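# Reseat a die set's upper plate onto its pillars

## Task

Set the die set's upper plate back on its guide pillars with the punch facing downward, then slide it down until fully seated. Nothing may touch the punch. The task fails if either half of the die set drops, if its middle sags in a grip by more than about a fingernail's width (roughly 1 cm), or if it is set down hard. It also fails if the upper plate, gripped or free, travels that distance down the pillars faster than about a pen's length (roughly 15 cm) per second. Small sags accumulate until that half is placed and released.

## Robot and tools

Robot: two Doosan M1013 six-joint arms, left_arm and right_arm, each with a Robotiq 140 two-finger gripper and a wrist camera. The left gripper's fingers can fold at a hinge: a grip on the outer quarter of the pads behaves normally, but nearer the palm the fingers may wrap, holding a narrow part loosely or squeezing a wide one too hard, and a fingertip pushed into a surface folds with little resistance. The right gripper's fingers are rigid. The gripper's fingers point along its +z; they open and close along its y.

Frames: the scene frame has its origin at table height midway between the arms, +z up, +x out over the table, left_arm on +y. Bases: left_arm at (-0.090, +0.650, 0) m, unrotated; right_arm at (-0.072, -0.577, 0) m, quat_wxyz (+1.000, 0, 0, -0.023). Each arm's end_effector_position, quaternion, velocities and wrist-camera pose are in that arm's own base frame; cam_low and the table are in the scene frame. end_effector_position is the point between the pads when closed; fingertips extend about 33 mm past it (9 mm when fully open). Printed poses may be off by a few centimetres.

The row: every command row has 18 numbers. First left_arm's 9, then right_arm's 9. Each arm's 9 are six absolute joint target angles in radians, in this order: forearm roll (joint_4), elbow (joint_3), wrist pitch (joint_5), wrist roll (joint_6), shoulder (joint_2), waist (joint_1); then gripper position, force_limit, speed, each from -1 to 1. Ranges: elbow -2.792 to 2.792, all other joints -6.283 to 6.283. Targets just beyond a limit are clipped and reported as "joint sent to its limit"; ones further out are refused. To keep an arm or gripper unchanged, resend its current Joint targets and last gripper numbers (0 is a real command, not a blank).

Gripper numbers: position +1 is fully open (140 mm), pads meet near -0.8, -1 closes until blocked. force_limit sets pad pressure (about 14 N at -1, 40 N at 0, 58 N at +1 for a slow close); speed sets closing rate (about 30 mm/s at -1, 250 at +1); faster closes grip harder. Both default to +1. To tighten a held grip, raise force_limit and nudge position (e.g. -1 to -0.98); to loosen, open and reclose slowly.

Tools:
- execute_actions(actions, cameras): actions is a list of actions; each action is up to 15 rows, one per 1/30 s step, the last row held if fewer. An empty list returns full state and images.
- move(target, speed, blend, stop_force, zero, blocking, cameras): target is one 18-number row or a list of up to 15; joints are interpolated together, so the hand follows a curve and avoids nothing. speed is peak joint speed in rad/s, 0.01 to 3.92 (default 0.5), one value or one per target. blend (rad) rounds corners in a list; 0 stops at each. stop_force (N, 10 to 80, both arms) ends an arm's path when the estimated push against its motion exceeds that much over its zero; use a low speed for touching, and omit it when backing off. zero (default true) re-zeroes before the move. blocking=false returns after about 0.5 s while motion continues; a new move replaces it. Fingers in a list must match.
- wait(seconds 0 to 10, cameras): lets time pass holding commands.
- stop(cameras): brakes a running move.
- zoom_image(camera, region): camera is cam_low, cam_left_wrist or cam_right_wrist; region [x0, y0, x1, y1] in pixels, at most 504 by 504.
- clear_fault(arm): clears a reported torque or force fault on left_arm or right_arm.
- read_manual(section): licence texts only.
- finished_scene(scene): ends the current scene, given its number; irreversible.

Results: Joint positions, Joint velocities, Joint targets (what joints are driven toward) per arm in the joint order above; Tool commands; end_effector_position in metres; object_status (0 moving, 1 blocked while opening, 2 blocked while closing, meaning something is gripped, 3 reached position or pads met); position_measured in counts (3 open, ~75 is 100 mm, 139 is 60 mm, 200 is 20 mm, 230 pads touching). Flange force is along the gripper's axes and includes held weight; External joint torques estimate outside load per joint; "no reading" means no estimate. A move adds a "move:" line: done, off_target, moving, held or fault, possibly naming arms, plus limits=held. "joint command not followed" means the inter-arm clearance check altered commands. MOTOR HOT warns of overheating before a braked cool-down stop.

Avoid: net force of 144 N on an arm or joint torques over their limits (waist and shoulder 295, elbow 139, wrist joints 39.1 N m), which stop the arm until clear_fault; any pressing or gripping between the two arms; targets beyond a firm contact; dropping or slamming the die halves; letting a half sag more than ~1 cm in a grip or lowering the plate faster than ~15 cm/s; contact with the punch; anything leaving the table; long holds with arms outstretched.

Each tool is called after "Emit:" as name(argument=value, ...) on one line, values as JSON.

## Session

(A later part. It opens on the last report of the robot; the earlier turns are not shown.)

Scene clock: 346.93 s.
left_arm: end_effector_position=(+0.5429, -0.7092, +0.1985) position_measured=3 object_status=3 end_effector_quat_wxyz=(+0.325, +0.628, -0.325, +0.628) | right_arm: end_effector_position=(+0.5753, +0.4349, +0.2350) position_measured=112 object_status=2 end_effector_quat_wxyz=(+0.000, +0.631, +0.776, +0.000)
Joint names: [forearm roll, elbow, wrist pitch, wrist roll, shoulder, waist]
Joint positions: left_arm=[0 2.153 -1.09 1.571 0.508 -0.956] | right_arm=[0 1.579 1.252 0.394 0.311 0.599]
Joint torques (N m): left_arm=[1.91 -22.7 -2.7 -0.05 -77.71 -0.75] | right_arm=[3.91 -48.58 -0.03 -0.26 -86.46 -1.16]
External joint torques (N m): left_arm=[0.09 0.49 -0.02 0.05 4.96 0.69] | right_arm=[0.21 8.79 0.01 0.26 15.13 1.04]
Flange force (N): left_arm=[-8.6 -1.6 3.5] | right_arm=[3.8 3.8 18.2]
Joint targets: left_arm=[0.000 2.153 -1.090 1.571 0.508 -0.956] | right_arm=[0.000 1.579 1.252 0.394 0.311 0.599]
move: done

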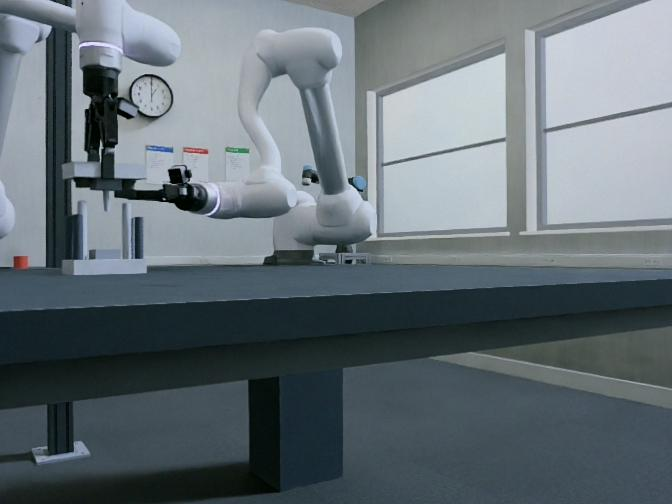

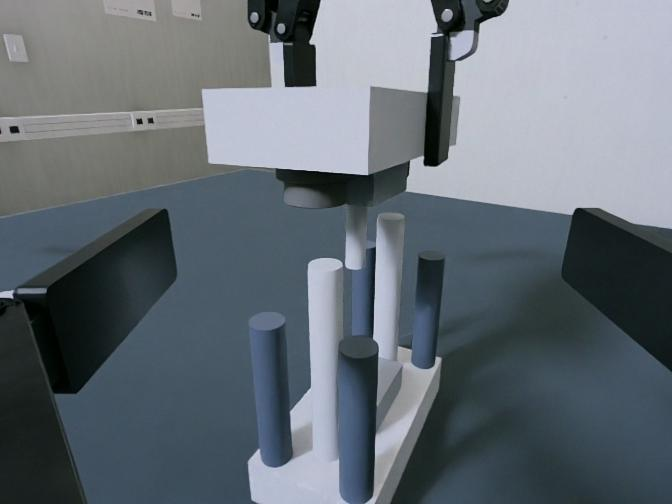

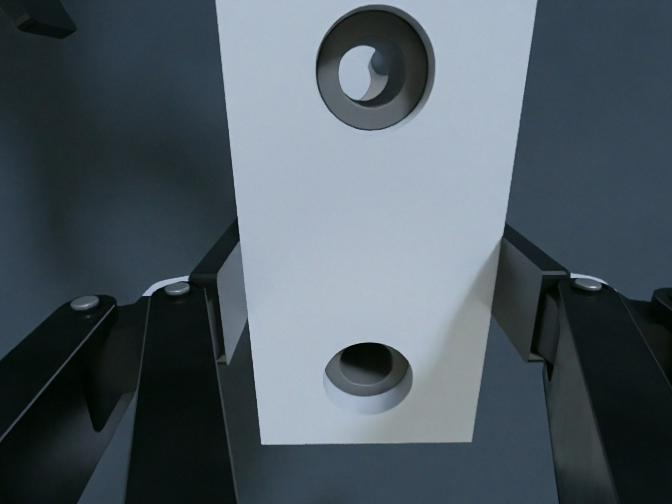

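Emit:
move(target=[0,2.1531,-1.0903,1.5708,0.508,-0.9561,1,-1,-1,0,1.6108,1.2155,0.3965,0.3153,0.6017,-1,1,0.4], speed=0.06, cameras=["all"])

Emit:
zoom_image(camera="cam_low", region=[55, 160, 155, 230])

Emit:
zoom_image(camera="cam_left_wrist", region=[250, 180, 450, 320])

Emit:
zoom_image(camera="cam_right_wrist", region=[300, 0, 450, 140])

Scene clock: 391.60 s.
left_arm: end_effector_position=(+0.5429, -0.7092, +0.1985) position_measured=3 object_status=3 end_effector_quat_wxyz=(+0.325, +0.628, -0.325, +0.628) | right_arm: end_effector_position=(+0.5710, +0.4339, +0.2149) position_measured=112 object_status=2 end_effector_quat_wxyz=(+0.000, +0.631, +0.776, +0.000)
Joint names: [forearm roll, elbow, wrist pitch, wrist roll, shoulder, waist]
Joint positions: left_arm=[0 2.153 -1.09 1.571 0.508 -0.956] | right_arm=[0 1.611 1.216 0.396 0.315 0.602]
Joint torques (N m): left_arm=[1.93 -22.61 -2.68 -0.07 -77.7 -0.42] | right_arm=[3.81 -47.9 -0.06 -0.32 -85.8 -1.05]
External joint torques (N m): left_arm=[0.08 0.42 -0.03 0.07 5.2 0.23] | right_arm=[0.28 8.49 0.04 0.32 14.11 1.19]
Flange force (N): left_arm=[-9.0 -0.7 3.8] | right_arm=[3.6 2.6 17.6]
Joint targets: left_arm=[0.000 2.153 -1.090 1.571 0.508 -0.956] | right_arm=[0.000 1.611 1.216 0.397 0.315 0.602]
move: done

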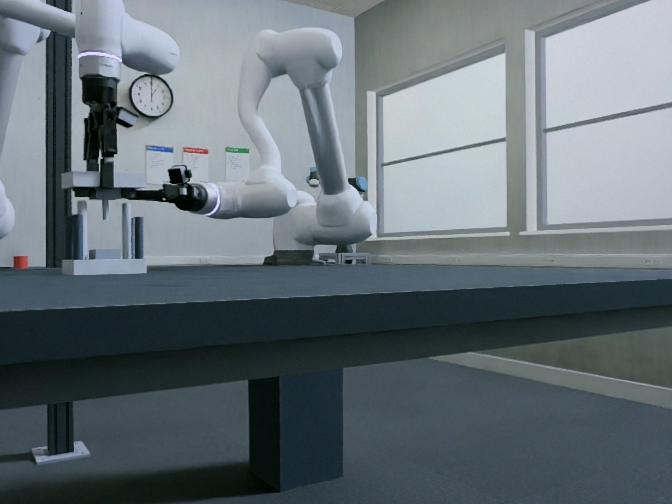

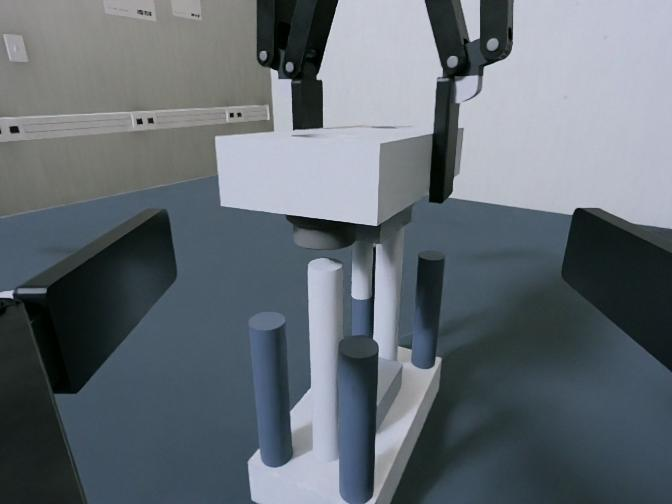

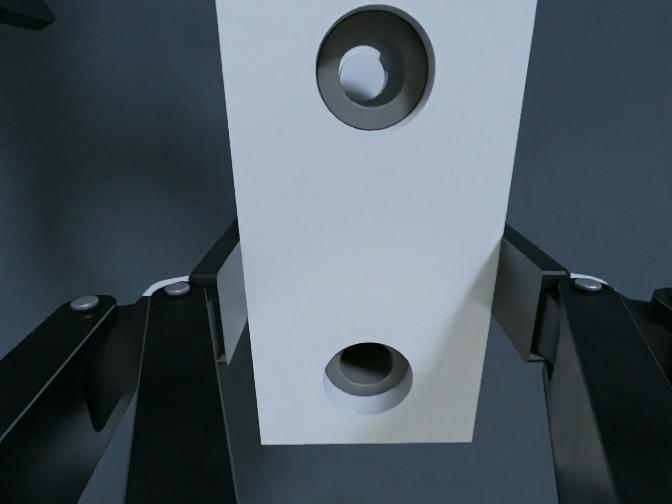

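Scaled by 5.040 from the camera's 672x504 image, which has a finer 960x720 frame.

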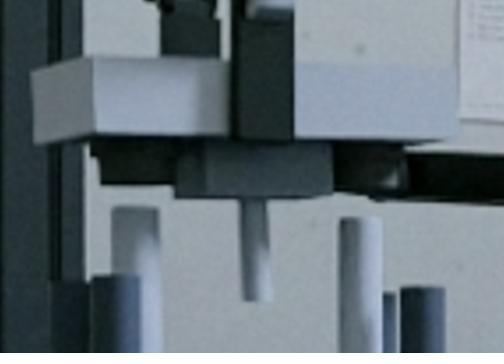

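Scaled by 2.520 from the camera's 672x504 image, which has a finer 960x720 frame.

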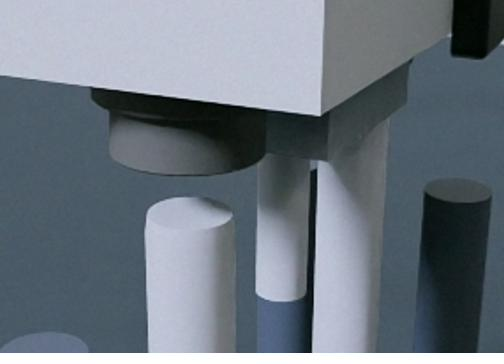

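Scaled by 3.360 from the camera's 672x504 image, which has a finer 960x720 frame.

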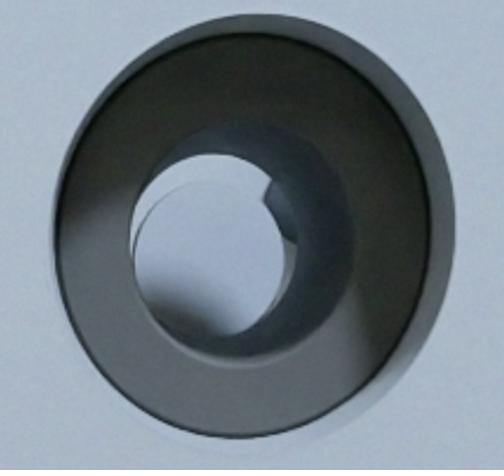

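Emit:
move(target=[0,2.1531,-1.0903,1.5708,0.508,-0.9561,1,-1,-1,0,1.6215,1.2026,0.3965,0.3175,0.6017,-1,1,0.4], speed=0.03, stop_force=10, cameras=["all"])

Emit:
zoom_image(camera="cam_low", region=[55, 165, 155, 235])

Emit:
zoom_image(camera="cam_left_wrist", region=[250, 180, 450, 320])

Emit:
zoom_image(camera="cam_right_wrist", region=[300, 0, 450, 140])

Scene clock: 438.53 s.
left_arm: end_effector_position=(+0.5429, -0.7092, +0.1985) position_measured=3 object_status=3 end_effector_quat_wxyz=(+0.325, +0.628, -0.325, +0.628) | right_arm: end_effector_position=(+0.5700, +0.4332, +0.2078) position_measured=112 object_status=2 end_effector_quat_wxyz=(+0.000, +0.631, +0.776, +0.000)
Joint names: [forearm roll, elbow, wrist pitch, wrist roll, shoulder, waist]
Joint positions: left_arm=[0 2.153 -1.09 1.571 0.508 -0.956] | right_arm=[0 1.622 1.203 0.397 0.318 0.602]
Joint torques (N m): left_arm=[1.92 -22.7 -2.7 -0.02 -77.57 -0.62] | right_arm=[3.78 -47.91 -0.1 -0.27 -86.52 -0.87]
External joint torques (N m): left_arm=[0.08 0.59 0.01 0.02 5.47 0.44] | right_arm=[0.32 8.53 0.08 0.27 14.14 1.22]
Flange force (N): left_arm=[-9.4 -1.2 3.7] | right_arm=[3.5 2.6 17.6]
Joint targets: left_arm=[0.000 2.153 -1.090 1.571 0.508 -0.956] | right_arm=[0.000 1.621 1.203 0.397 0.318 0.602]
move: done

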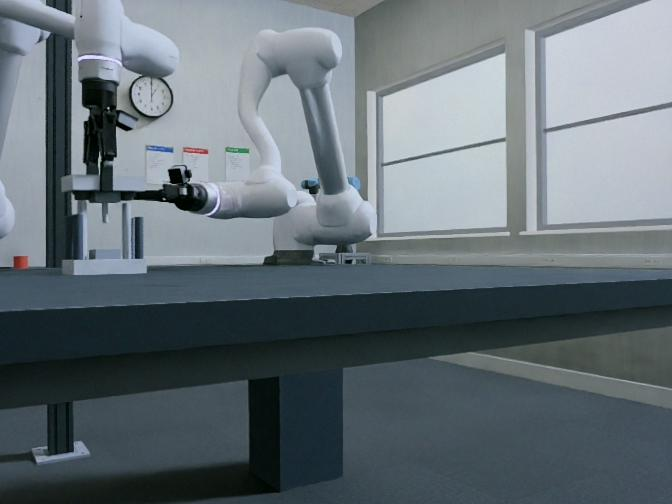

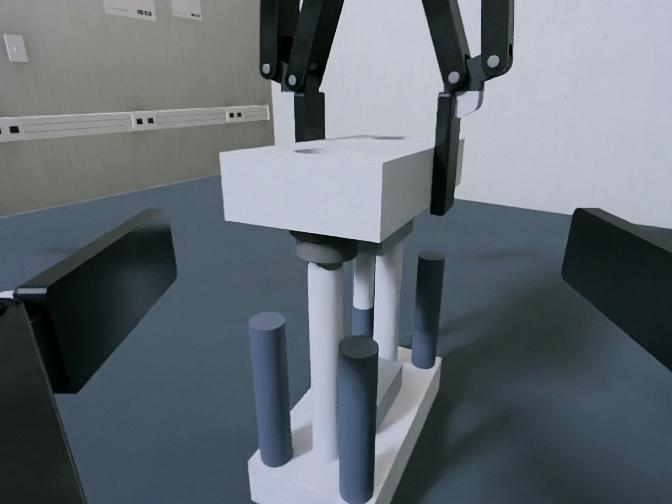

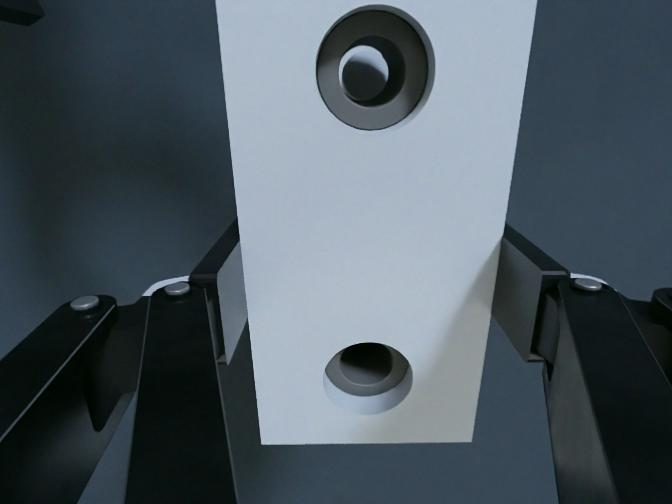

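Scaled by 5.040 from the camera's 672x504 image, which has a finer 960x720 frame.

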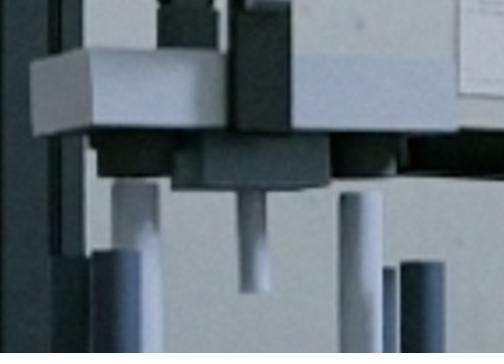

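Scaled by 2.520 from the camera's 672x504 image, which has a finer 960x720 frame.

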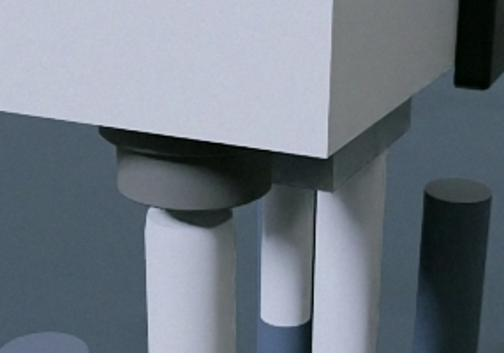

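Scaled by 3.360 from the camera's 672x504 image, which has a finer 960x720 frame.

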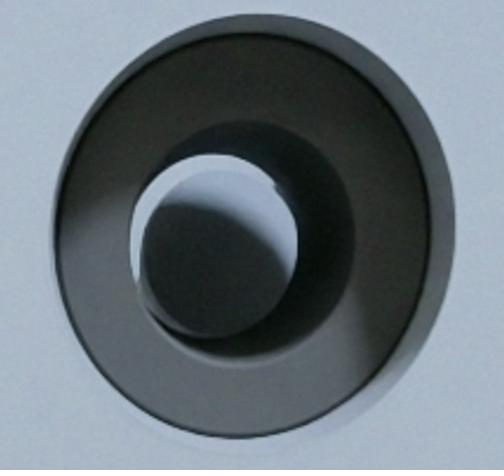

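Emit:
move(target=[[0,2.1531,-1.0903,1.5708,0.508,-0.9561,1,-1,-1,0,1.62,1.2056,0.3953,0.317,0.60045,-1,1,0.4],[0,2.1531,-1.0903,1.5708,0.508,-0.9561,1,-1,-1,0,1.62393,1.19721,0.3953,0.32045,0.60045,-1,1,0.4]], speed=0.02, stop_force=10, cameras=["all"])

Emit:
zoom_image(camera="cam_low", region=[55, 165, 155, 235])

Emit:
zoom_image(camera="cam_left_wrist", region=[250, 180, 450, 320])

Emit:
zoom_image(camera="cam_right_wrist", region=[300, 0, 450, 140])

Scene clock: 471.57 s.
left_arm: end_effector_position=(+0.5429, -0.7092, +0.1985) position_measured=3 object_status=3 end_effector_quat_wxyz=(+0.325, +0.628, -0.325, +0.628) | right_arm: end_effector_position=(+0.5710, +0.4329, +0.2044) position_measured=112 object_status=2 end_effector_quat_wxyz=(+0.000, +0.631, +0.776, +0.000)
Joint names: [forearm roll, elbow, wrist pitch, wrist roll, shoulder, waist]
Joint positions: left_arm=[0 2.153 -1.09 1.571 0.508 -0.956] | right_arm=[0 1.624 1.197 0.395 0.32 0.6]
Joint torques (N m): left_arm=[1.88 -22.74 -2.7 -0.06 -77.64 -0.57] | right_arm=[3.77 -47.54 -0.09 -0.24 -87.15 -0.59]
External joint torques (N m): left_arm=[0.13 0.46 -0.03 0.06 4.59 0.54] | right_arm=[0.29 8.39 0.07 0.24 15.22 0.69]
Flange force (N): left_arm=[-8.0 -1.4 3.2] | right_arm=[3.6 4.6 18.2]
Joint targets: left_arm=[0.000 2.153 -1.090 1.571 0.508 -0.956] | right_arm=[0.000 1.624 1.197 0.395 0.320 0.600]
move: done

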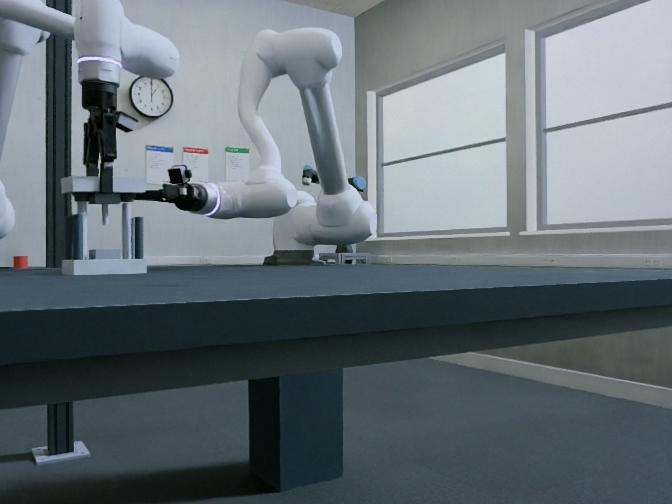

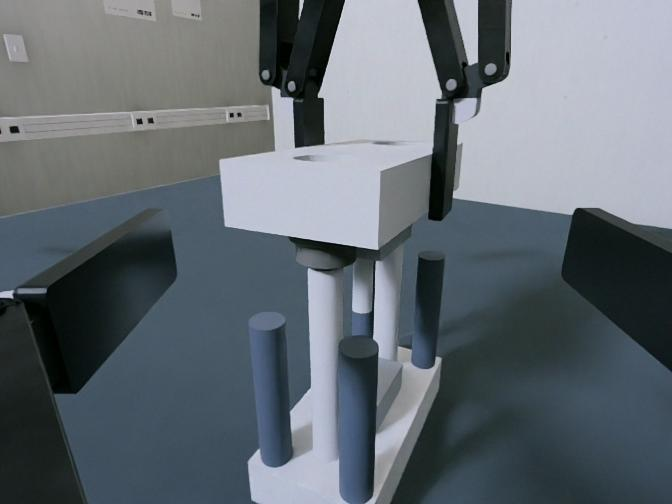

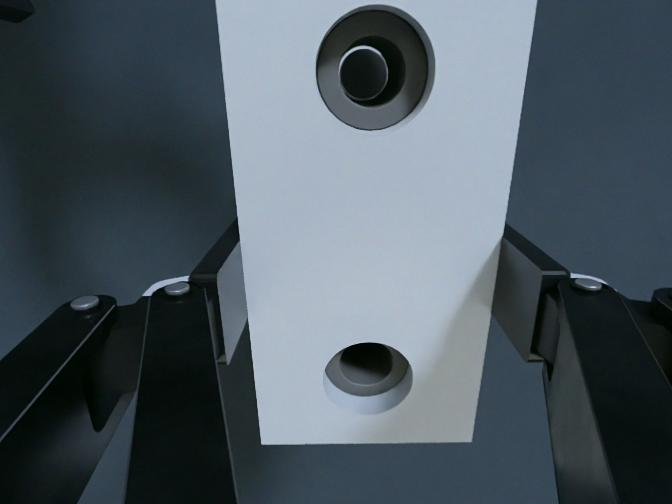

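Scaled by 5.040 from the camera's 672x504 image, which has a finer 960x720 frame.

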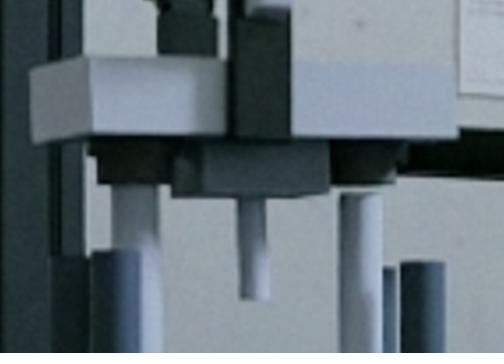

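Scaled by 2.520 from the camera's 672x504 image, which has a finer 960x720 frame.

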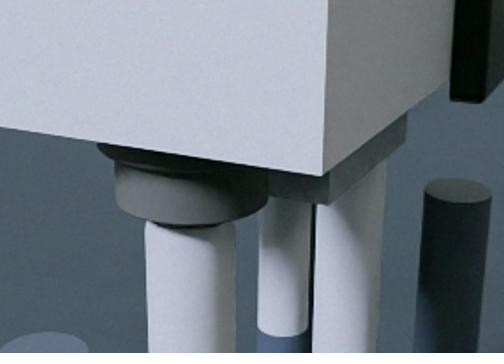

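Scaled by 3.360 from the camera's 672x504 image, which has a finer 960x720 frame.

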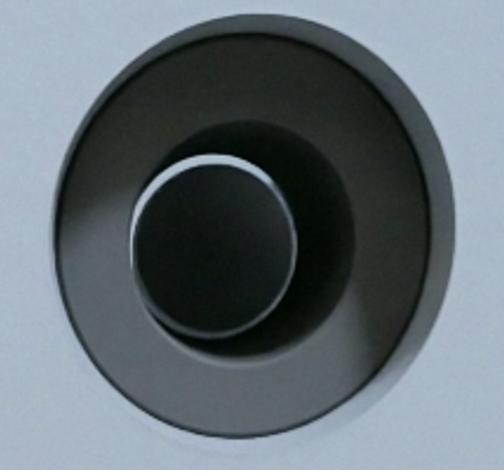

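Emit:
move(target=[[0,2.1531,-1.0903,1.5708,0.508,-0.9561,1,-1,-1,0,1.6242,1.1971,0.3949,0.3203,0.60005,-1,1,0.4],[0,2.1531,-1.0903,1.5708,0.508,-0.9561,1,-1,-1,0,1.6336,1.1827,0.3949,0.3253,0.60005,-1,1,0.4]], speed=0.02, stop_force=10, cameras=["all"])

Emit:
zoom_image(camera="cam_right_wrist", region=[300, 0, 450, 140])

Scene clock: 495.70 s.
left_arm: end_effector_position=(+0.5429, -0.7092, +0.1985) position_measured=3 object_status=3 end_effector_quat_wxyz=(+0.325, +0.628, -0.325, +0.628) | right_arm: end_effector_position=(+0.5712, +0.4326, +0.1993) position_measured=112 object_status=2 end_effector_quat_wxyz=(+0.000, +0.631, +0.776, +0.000)
Joint names: [forearm roll, elbow, wrist pitch, wrist roll, shoulder, waist]
Joint positions: left_arm=[0 2.153 -1.09 1.571 0.508 -0.956] | right_arm=[0 1.63 1.188 0.395 0.323 0.6]
Joint torques (N m): left_arm=[1.92 -22.83 -2.69 -0.07 -77.79 -0.49] | right_arm=[1.17 -36.8 0.94 -0.32 -74.23 -7.84]
External joint torques (N m): left_arm=[0.08 0.56 -0.04 0.07 4.58 0.56] | right_arm=[2.87 -2.17 -0.96 0.32 2.11 7.99]
Flange force (N): left_arm=[-8.0 -1.3 3.0] | right_arm=[13.8 2.0 0.5]
Joint targets: left_arm=[0.000 2.153 -1.090 1.571 0.508 -0.956] | right_arm=[0.000 1.630 1.188 0.395 0.323 0.600]
move: contact (right_arm); path passed 1 of 2 targets

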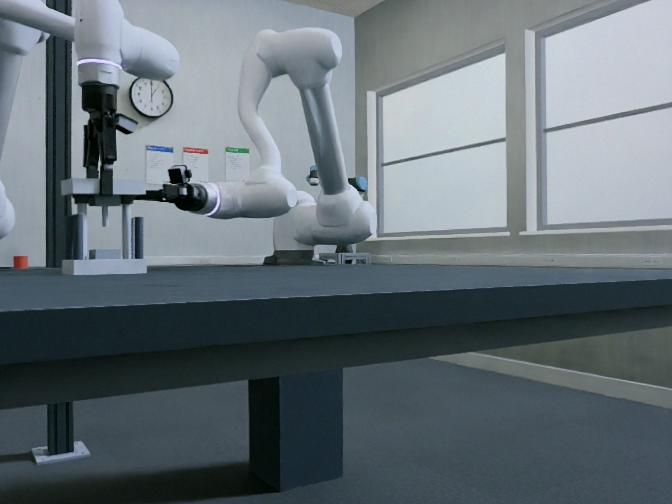

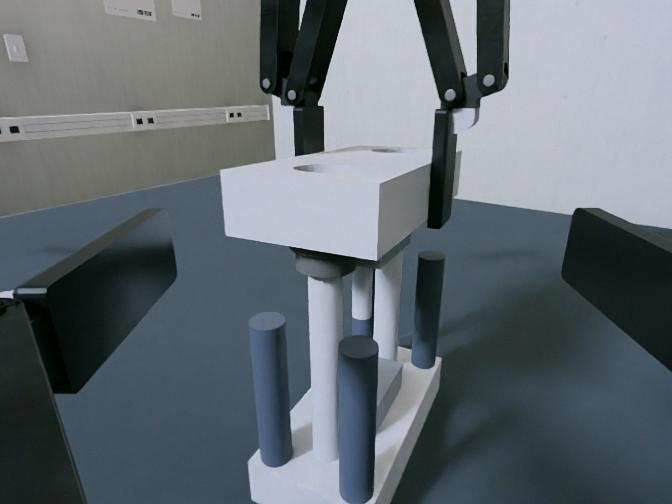

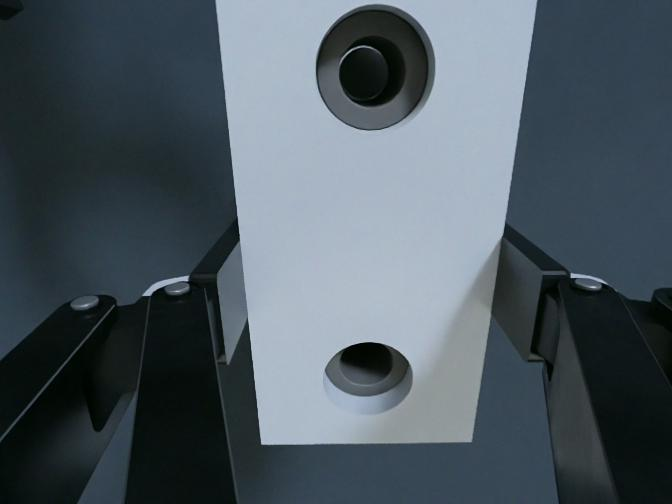

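Scaled by 3.360 from the camera's 672x504 image, which has a finer 960x720 frame.

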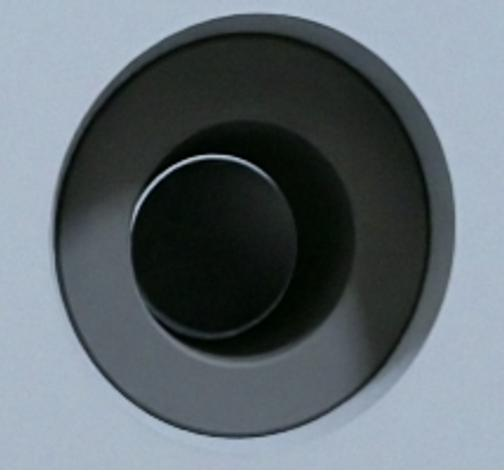

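Emit:
move(target=[[0,2.1531,-1.0903,1.5708,0.508,-0.9561,1,-1,-1,0,1.6293,1.1892,0.3955,0.3231,0.60070,-1,1,0.4],[0,2.1531,-1.0903,1.5708,0.508,-0.9561,1,-1,-1,0,1.6392,1.1739,0.3955,0.3285,0.60070,-1,1,0.4]], speed=0.015, stop_force=12)

Scene clock: 504.03 s.
left_arm: end_effector_position=(+0.5429, -0.7092, +0.1985) position_measured=3 object_status=3 end_effector_quat_wxyz=(+0.325, +0.628, -0.325, +0.628) | right_arm: end_effector_position=(+0.5710, +0.4328, +0.1994) position_measured=112 object_status=2 end_effector_quat_wxyz=(+0.000, +0.631, +0.776, +0.000)
Joint names: [forearm roll, elbow, wrist pitch, wrist roll, shoulder, waist]
Joint positions: left_arm=[0 2.153 -1.09 1.571 0.508 -0.956] | right_arm=[0 1.63 1.189 0.395 0.323 0.601]
Joint torques (N m): left_arm=[1.89 -22.75 -2.7 -0.07 -77.86 -0.55] | right_arm=[3.57 -40.08 2.35 -0.25 -81.24 -1.86]
External joint torques (N m): left_arm=[0.1 0.58 -0.02 0.07 5.28 0.56] | right_arm=[0.49 0.9 -2.37 0.25 8.76 1.87]
Flange force (N): left_arm=[-9.2 -1.3 3.6] | right_arm=[7.0 7.8 10.3]
Joint targets: left_arm=[0.000 2.153 -1.090 1.571 0.508 -0.956] | right_arm=[0.000 1.630 1.189 0.395 0.323 0.601]
move: contact (right_arm); path passed 0 of 2 targets; right_arm: the wrist pitch is farthest, 0.015 rad from its target

Emit:
move(target=[0,2.1531,-1.0903,1.5708,0.508,-0.9561,1,-1,-1,0,1.6288,1.1894,0.3957,0.3234,0.60090,-1,1,0.4], speed=0.02)

Emit:
move(target=[0,2.1531,-1.0903,1.5708,0.508,-0.9561,1,-1,-1,0,1.6387,1.1741,0.3957,0.3288,0.60090,-1,1,0.4], speed=0.015, stop_force=14)

Scene clock: 518.97 s.
left_arm: end_effector_position=(+0.5429, -0.7092, +0.1985) position_measured=3 object_status=3 end_effector_quat_wxyz=(+0.325, +0.628, -0.325, +0.628) | right_arm: end_effector_position=(+0.5709, +0.4332, +0.1997) position_measured=112 object_status=2 end_effector_quat_wxyz=(+0.000, +0.631, +0.776, +0.000)
Joint names: [forearm roll, elbow, wrist pitch, wrist roll, shoulder, waist]
Joint positions: left_arm=[0 2.153 -1.09 1.571 0.508 -0.956] | right_arm=[0 1.629 1.189 0.396 0.323 0.601]
Joint torques (N m): left_arm=[1.91 -22.73 -2.7 -0.08 -77.84 -0.45] | right_arm=[5.87 -51.04 0.36 -0.43 -92.44 3.98]
External joint torques (N m): left_arm=[0.09 0.53 -0.02 0.08 5.11 0.51] | right_arm=[-1.84 12.02 -0.39 0.43 20.49 -4.46]
Flange force (N): left_arm=[-8.9 -1.2 3.5] | right_arm=[-2.8 7.3 26.2]
Joint targets: left_arm=[0.000 2.153 -1.090 1.571 0.508 -0.956] | right_arm=[0.000 1.629 1.189 0.396 0.323 0.601]
move: done

Scene clock: 519.63 s.
left_arm: end_effector_position=(+0.5429, -0.7092, +0.1985) position_measured=3 object_status=3 end_effector_quat_wxyz=(+0.325, +0.628, -0.325, +0.628) | right_arm: end_effector_position=(+0.5710, +0.4333, +0.1992) position_measured=112 object_status=2 end_effector_quat_wxyz=(+0.000, +0.631, +0.776, +0.000)
Joint names: [forearm roll, elbow, wrist pitch, wrist roll, shoulder, waist]
Joint positions: left_arm=[0 2.153 -1.09 1.571 0.508 -0.956] | right_arm=[0 1.629 1.188 0.396 0.324 0.601]
Joint torques (N m): left_arm=[1.87 -22.69 -2.71 -0.07 -77.82 -0.59] | right_arm=[5.25 -41.9 -2.29 -0.45 -74.82 1.26]
External joint torques (N m): left_arm=[0.12 0.49 -0.01 0.07 5.03 0.73] | right_arm=[-1.22 2.93 2.26 0.45 2.91 -1.43]
Flange force (N): left_arm=[-8.7 -1.7 3.5] | right_arm=[-1.4 0.2 1.1]
Joint targets: left_arm=[0.000 2.153 -1.090 1.571 0.508 -0.956] | right_arm=[0.000 1.629 1.188 0.396 0.324 0.601]
move: contact (right_arm); right_arm: the wrist pitch is farthest, 0.014 rad from its target

Emit:
move(target=[0,2.1531,-1.0903,1.5708,0.508,-0.9561,1,-1,-1,0,1.6291,1.1893,0.3954,0.3232,0.6006,-1,1,0.4], speed=0.02, cameras=["all"])

Emit:
zoom_image(camera="cam_low", region=[60, 170, 150, 220])

Emit:
zoom_image(camera="cam_left_wrist", region=[250, 180, 450, 320])

Emit:
zoom_image(camera="cam_right_wrist", region=[300, 0, 450, 140])

Scene clock: 555.33 s.
left_arm: end_effector_position=(+0.5429, -0.7092, +0.1985) position_measured=3 object_status=3 end_effector_quat_wxyz=(+0.325, +0.628, -0.325, +0.628) | right_arm: end_effector_position=(+0.5710, +0.4329, +0.1997) position_measured=112 object_status=2 end_effector_quat_wxyz=(+0.000, +0.631, +0.776, +0.000)
Joint names: [forearm roll, elbow, wrist pitch, wrist roll, shoulder, waist]
Joint positions: left_arm=[0 2.153 -1.09 1.571 0.508 -0.956] | right_arm=[0 1.629 1.189 0.395 0.323 0.601]
Joint torques (N m): left_arm=[1.93 -22.66 -2.71 -0.05 -77.84 -0.45] | right_arm=[4.91 -48.7 1.43 -0.23 -91.49 1.15]
External joint torques (N m): left_arm=[0.06 0.48 -0.01 0.05 5.22 0.38] | right_arm=[-0.84 9.48 -1.45 0.23 18.58 -0.69]
Flange force (N): left_arm=[-9.0 -1.0 3.7] | right_arm=[2.6 7.0 24.0]
Joint targets: left_arm=[0.000 2.153 -1.090 1.571 0.508 -0.956] | right_arm=[0.000 1.629 1.189 0.395 0.323 0.601]
move: done

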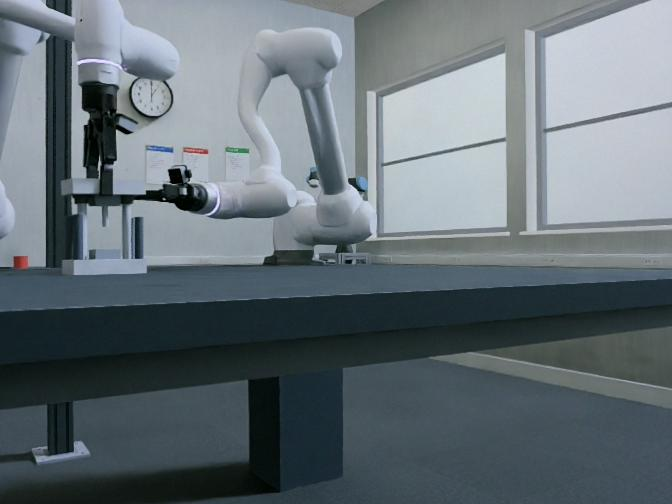

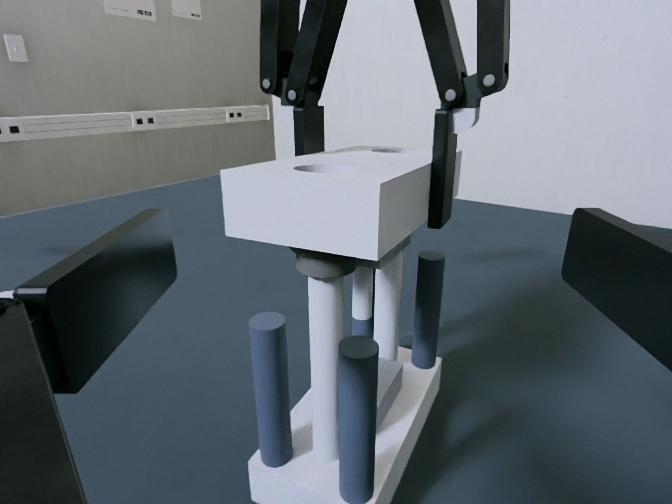

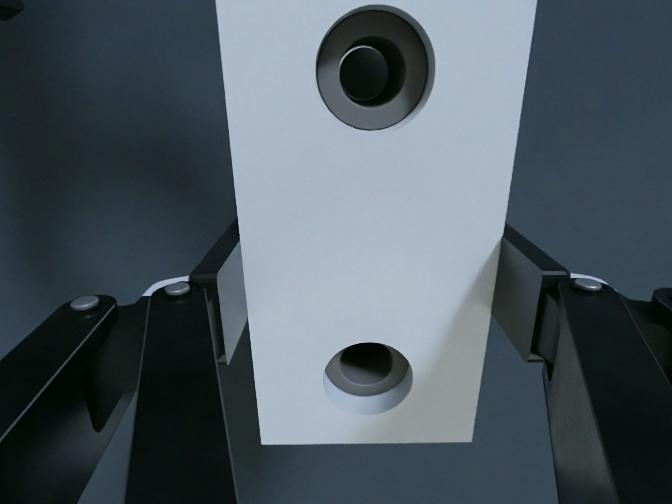

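Scaled by 5.600 from the camera's 672x504 image, which has a finer 960x720 frame.

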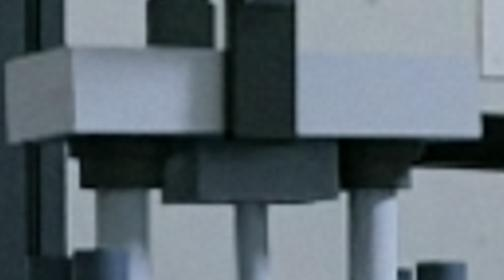

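Scaled by 2.520 from the camera's 672x504 image, which has a finer 960x720 frame.

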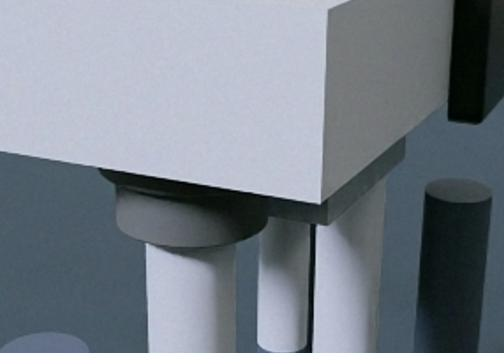

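Scaled by 3.360 from the camera's 672x504 image, which has a finer 960x720 frame.

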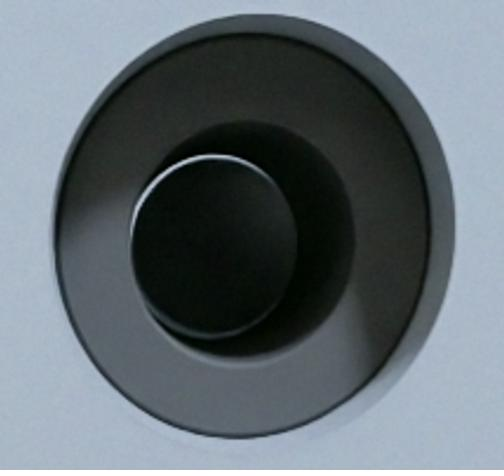

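Emit:
zoom_image(camera="cam_low", region=[58, 172, 104, 206])

Emit:
zoom_image(camera="cam_low", region=[108, 172, 154, 206])

Emit:
zoom_image(camera="cam_low", region=[58, 250, 104, 284])

Emit:
zoom_image(camera="cam_low", region=[108, 250, 154, 284])

Scaled by 10.957 from the camera's 672x504 image, which has a finer 960x720 frame.

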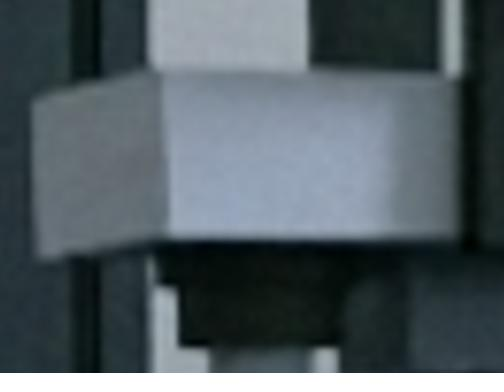

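Scaled by 10.957 from the camera's 672x504 image, which has a finer 960x720 frame.

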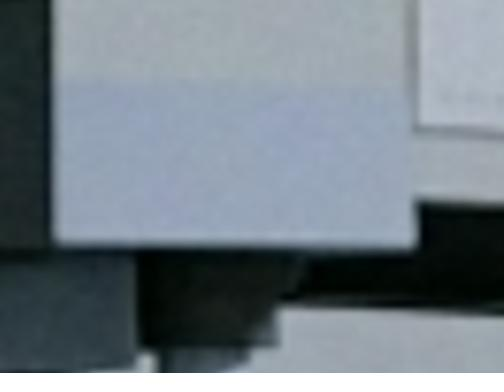

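Scaled by 10.957 from the camera's 672x504 image, which has a finer 960x720 frame.

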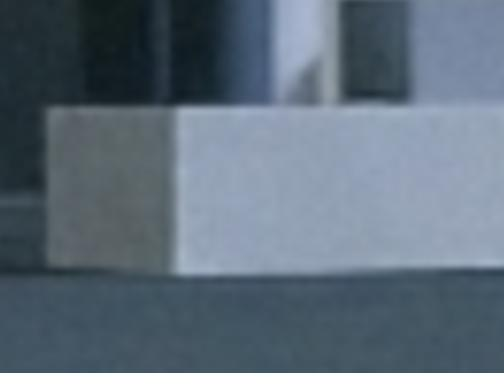

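Scaled by 10.957 from the camera's 672x504 image, which has a finer 960x720 frame.

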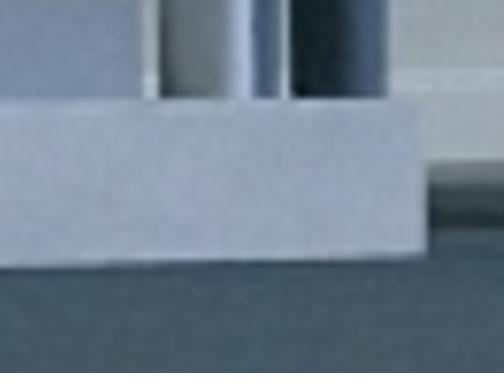

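Emit:
move(target=[[0,2.1531,-1.0903,1.5708,0.508,-0.9561,1,-1,-1,0,1.6215,1.2014,0.3954,0.3187,0.6006,-1,1,0.4],[0,2.1531,-1.0903,1.5708,0.508,-0.9561,1,-1,-1,-0.0175,1.63308,1.18315,0.4108,0.31087,0.6095,-1,1,0.4]], speed=0.03, cameras=["all"])

Emit:
zoom_image(camera="cam_low", region=[58, 165, 104, 199])

Emit:
zoom_image(camera="cam_low", region=[108, 165, 154, 199])

Emit:
zoom_image(camera="cam_left_wrist", region=[250, 180, 450, 320])

Emit:
zoom_image(camera="cam_right_wrist", region=[300, 0, 450, 140])

Scene clock: 605.37 s.
left_arm: end_effector_position=(+0.5429, -0.7092, +0.1985) position_measured=3 object_status=3 end_effector_quat_wxyz=(+0.325, +0.628, -0.325, +0.628) | right_arm: end_effector_position=(+0.5696, +0.4332, +0.2066) position_measured=112 object_status=2 end_effector_quat_wxyz=(+0.010, +0.631, +0.776, +0.005)
Joint names: [forearm roll, elbow, wrist pitch, wrist roll, shoulder, waist]
Joint positions: left_arm=[0 2.153 -1.09 1.571 0.508 -0.956] | right_arm=[-0.017 1.633 1.183 0.411 0.311 0.609]
Joint torques (N m): left_arm=[1.91 -22.66 -2.72 -0.08 -77.86 -0.38] | right_arm=[3.58 -47.67 -0.15 -0.25 -85.15 -0.25]
External joint torques (N m): left_arm=[0.1 0.47 0.01 0.08 5.27 0.23] | right_arm=[0.46 8.42 0.09 0.25 13.85 0.47]
Flange force (N): left_arm=[-9.1 -0.8 3.8] | right_arm=[2.7 2.5 17.5]
Joint targets: left_arm=[0.000 2.153 -1.090 1.571 0.508 -0.956] | right_arm=[-0.018 1.633 1.183 0.411 0.311 0.610]
move: done

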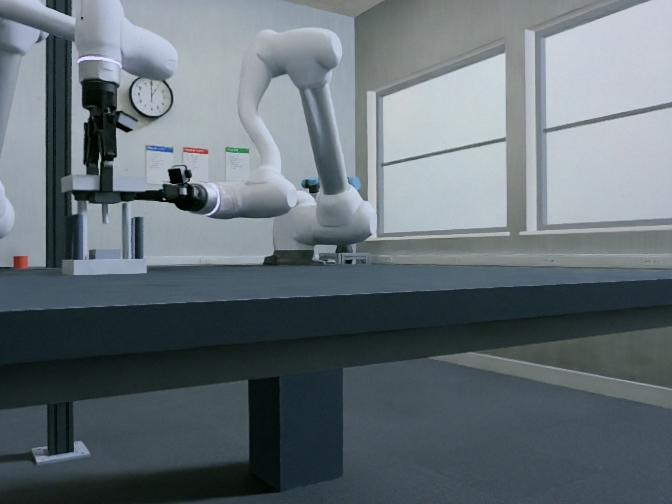

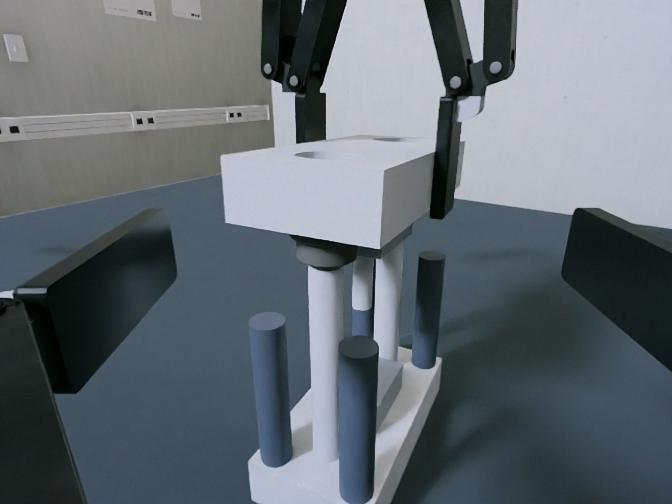

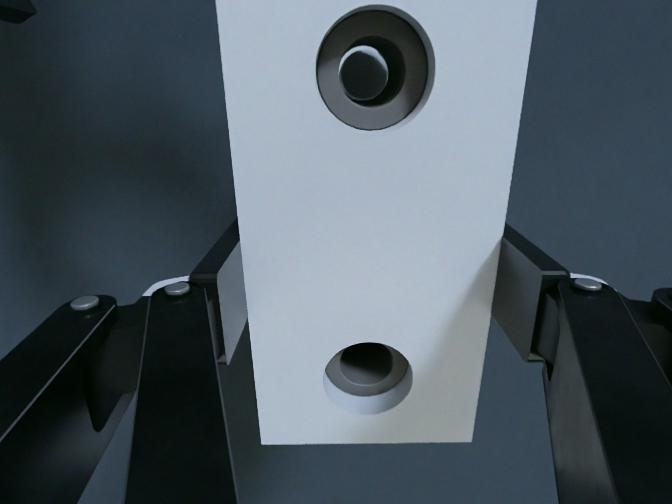

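Scaled by 10.957 from the camera's 672x504 image, which has a finer 960x720 frame.

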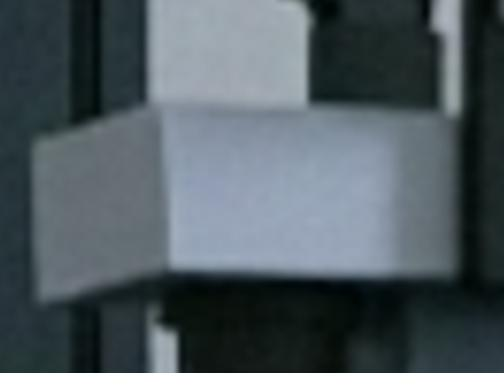

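Scaled by 10.957 from the camera's 672x504 image, which has a finer 960x720 frame.

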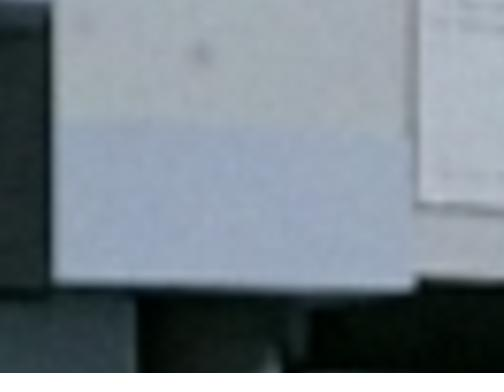

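Scaled by 2.520 from the camera's 672x504 image, which has a finer 960x720 frame.

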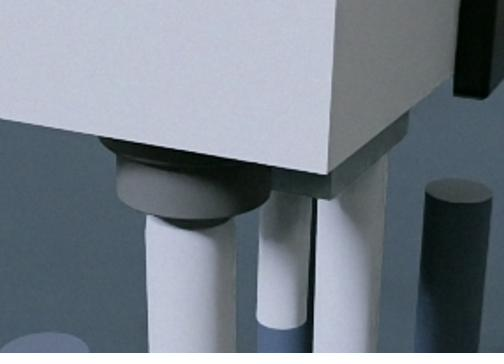

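Scaled by 3.360 from the camera's 672x504 image, which has a finer 960x720 frame.

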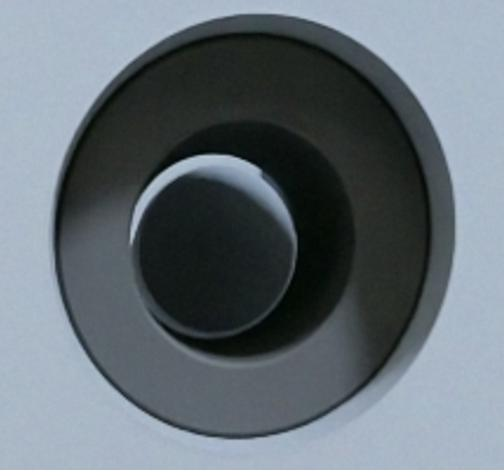

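Emit:
move(target=[[0,2.1531,-1.0903,1.5708,0.508,-0.9561,1,-1,-1,-0.0175,1.63435,1.17982,0.41053,0.31293,0.60923,-1,1,0.4],[0,2.1531,-1.0903,1.5708,0.508,-0.9561,1,-1,-1,-0.0175,1.64857,1.15788,0.41053,0.32065,0.60923,-1,1,0.4]], speed=0.015, stop_force=11)

Scene clock: 620.60 s.
left_arm: end_effector_position=(+0.5429, -0.7092, +0.1985) position_measured=3 object_status=3 end_effector_quat_wxyz=(+0.325, +0.628, -0.325, +0.628) | right_arm: end_effector_position=(+0.5702, +0.4334, +0.1986) position_measured=112 object_status=2 end_effector_quat_wxyz=(+0.010, +0.631, +0.776, +0.005)
Joint names: [forearm roll, elbow, wrist pitch, wrist roll, shoulder, waist]
Joint positions: left_arm=[0 2.153 -1.09 1.571 0.508 -0.956] | right_arm=[-0.018 1.641 1.17 0.411 0.316 0.609]
Joint torques (N m): left_arm=[1.9 -22.61 -2.68 -0.06 -77.86 -0.63] | right_arm=[3.54 -42.03 -1.75 -0.85 -75.73 -1.04]
External joint torques (N m): left_arm=[0.12 0.23 -0.07 0.06 4.27 0.52] | right_arm=[0.45 3.19 1.68 0.85 4.9 1.06]
Flange force (N): left_arm=[-7.5 -1.3 3.3] | right_arm=[3.3 0.4 3.6]
Joint targets: left_arm=[0.000 2.153 -1.090 1.571 0.508 -0.956] | right_arm=[-0.018 1.641 1.170 0.411 0.316 0.609]
move: contact (right_arm); path passed 1 of 2 targets; right_arm: the wrist pitch is farthest, 0.012 rad from its target

Emit:
move(target=[0,2.1531,-1.0903,1.5708,0.508,-0.9561,1,-1,-1,-0.0175,1.6402,1.1711,0.4165,0.3158,0.60923,-1,1,0.4], speed=0.02)

Emit:
move(target=[0,2.1531,-1.0903,1.5708,0.508,-0.9561,1,-1,-1,-0.0175,1.6492,1.1571,0.4165,0.3208,0.60923,-1,1,0.4], speed=0.015, stop_force=12)

Scene clock: 633.97 s.
left_arm: end_effector_position=(+0.5429, -0.7092, +0.1985) position_measured=3 object_status=3 end_effector_quat_wxyz=(+0.325, +0.628, -0.325, +0.628) | right_arm: end_effector_position=(+0.5700, +0.4332, +0.1993) position_measured=112 object_status=2 end_effector_quat_wxyz=(+0.010, +0.633, +0.774, +0.005)
Joint names: [forearm roll, elbow, wrist pitch, wrist roll, shoulder, waist]
Joint positions: left_arm=[0 2.153 -1.09 1.571 0.508 -0.956] | right_arm=[-0.018 1.64 1.171 0.417 0.316 0.609]
Joint torques (N m): left_arm=[1.89 -22.61 -2.71 -0.07 -77.8 -0.5] | right_arm=[4.13 -54.45 0.14 -0.3 -96.52 1.08]
External joint torques (N m): left_arm=[0.12 0.34 -0.02 0.07 4.79 0.41] | right_arm=[-0.14 15.43 -0.2 0.3 25.03 -1.31]
Flange force (N): left_arm=[-8.3 -1.1 3.6] | right_arm=[1.5 5.0 32.6]
Joint targets: left_arm=[0.000 2.153 -1.090 1.571 0.508 -0.956] | right_arm=[-0.018 1.640 1.171 0.416 0.316 0.609]
move: done

Scene clock: 634.67 s.
left_arm: end_effector_position=(+0.5429, -0.7092, +0.1985) position_measured=3 object_status=3 end_effector_quat_wxyz=(+0.325, +0.628, -0.325, +0.628) | right_arm: end_effector_position=(+0.5701, +0.4333, +0.1988) position_measured=112 object_status=2 end_effector_quat_wxyz=(+0.010, +0.633, +0.774, +0.005)
Joint names: [forearm roll, elbow, wrist pitch, wrist roll, shoulder, waist]
Joint positions: left_arm=[0 2.153 -1.09 1.571 0.508 -0.956] | right_arm=[-0.017 1.641 1.17 0.417 0.316 0.609]
Joint torques (N m): left_arm=[1.9 -22.63 -2.71 -0.08 -77.73 -0.51] | right_arm=[3.19 -45.42 -2.47 -0.39 -78.67 -2.6]
External joint torques (N m): left_arm=[0.1 0.43 -0.01 0.08 5.05 0.42] | right_arm=[0.79 6.55 2.4 0.39 7.9 2.46]
Flange force (N): left_arm=[-8.7 -1.1 3.7] | right_arm=[3.7 -2.0 7.8]
Joint targets: left_arm=[0.000 2.153 -1.090 1.571 0.508 -0.956] | right_arm=[-0.017 1.641 1.170 0.417 0.316 0.609]
move: contact (right_arm); right_arm: the wrist pitch is farthest, 0.013 rad from its target

Emit:
move(target=[0,2.1531,-1.0903,1.5708,0.508,-0.9561,1,-1,-1,-0.0175,1.6492,1.1571,0.4165,0.3208,0.60923,-1,1,0.4], speed=0.012, stop_force=15)

Scene clock: 651.93 s.
left_arm: end_effector_position=(+0.5429, -0.7092, +0.1985) position_measured=3 object_status=3 end_effector_quat_wxyz=(+0.325, +0.628, -0.325, +0.628) | right_arm: end_effector_position=(+0.5701, +0.4334, +0.1978) position_measured=112 object_status=2 end_effector_quat_wxyz=(+0.010, +0.633, +0.774, +0.005)
Joint names: [forearm roll, elbow, wrist pitch, wrist roll, shoulder, waist]
Joint positions: left_arm=[0 2.153 -1.09 1.571 0.508 -0.956] | right_arm=[-0.017 1.642 1.168 0.417 0.317 0.609]
Joint torques (N m): left_arm=[1.88 -22.67 -2.73 -0.06 -77.71 -0.59] | right_arm=[1.8 -37.95 -3.78 -0.73 -64.96 -6.9]
External joint torques (N m): left_arm=[0.11 0.52 0.02 0.06 5.28 0.54] | right_arm=[2.19 -0.96 3.7 0.73 -6.08 6.88]
Flange force (N): left_arm=[-9.1 -1.3 3.7] | right_arm=[7.5 -8.6 -11.3]
Joint targets: left_arm=[0.000 2.153 -1.090 1.571 0.508 -0.956] | right_arm=[-0.017 1.642 1.168 0.417 0.317 0.609]
move: contact (right_arm); right_arm: the wrist pitch is farthest, 0.011 rad from its target


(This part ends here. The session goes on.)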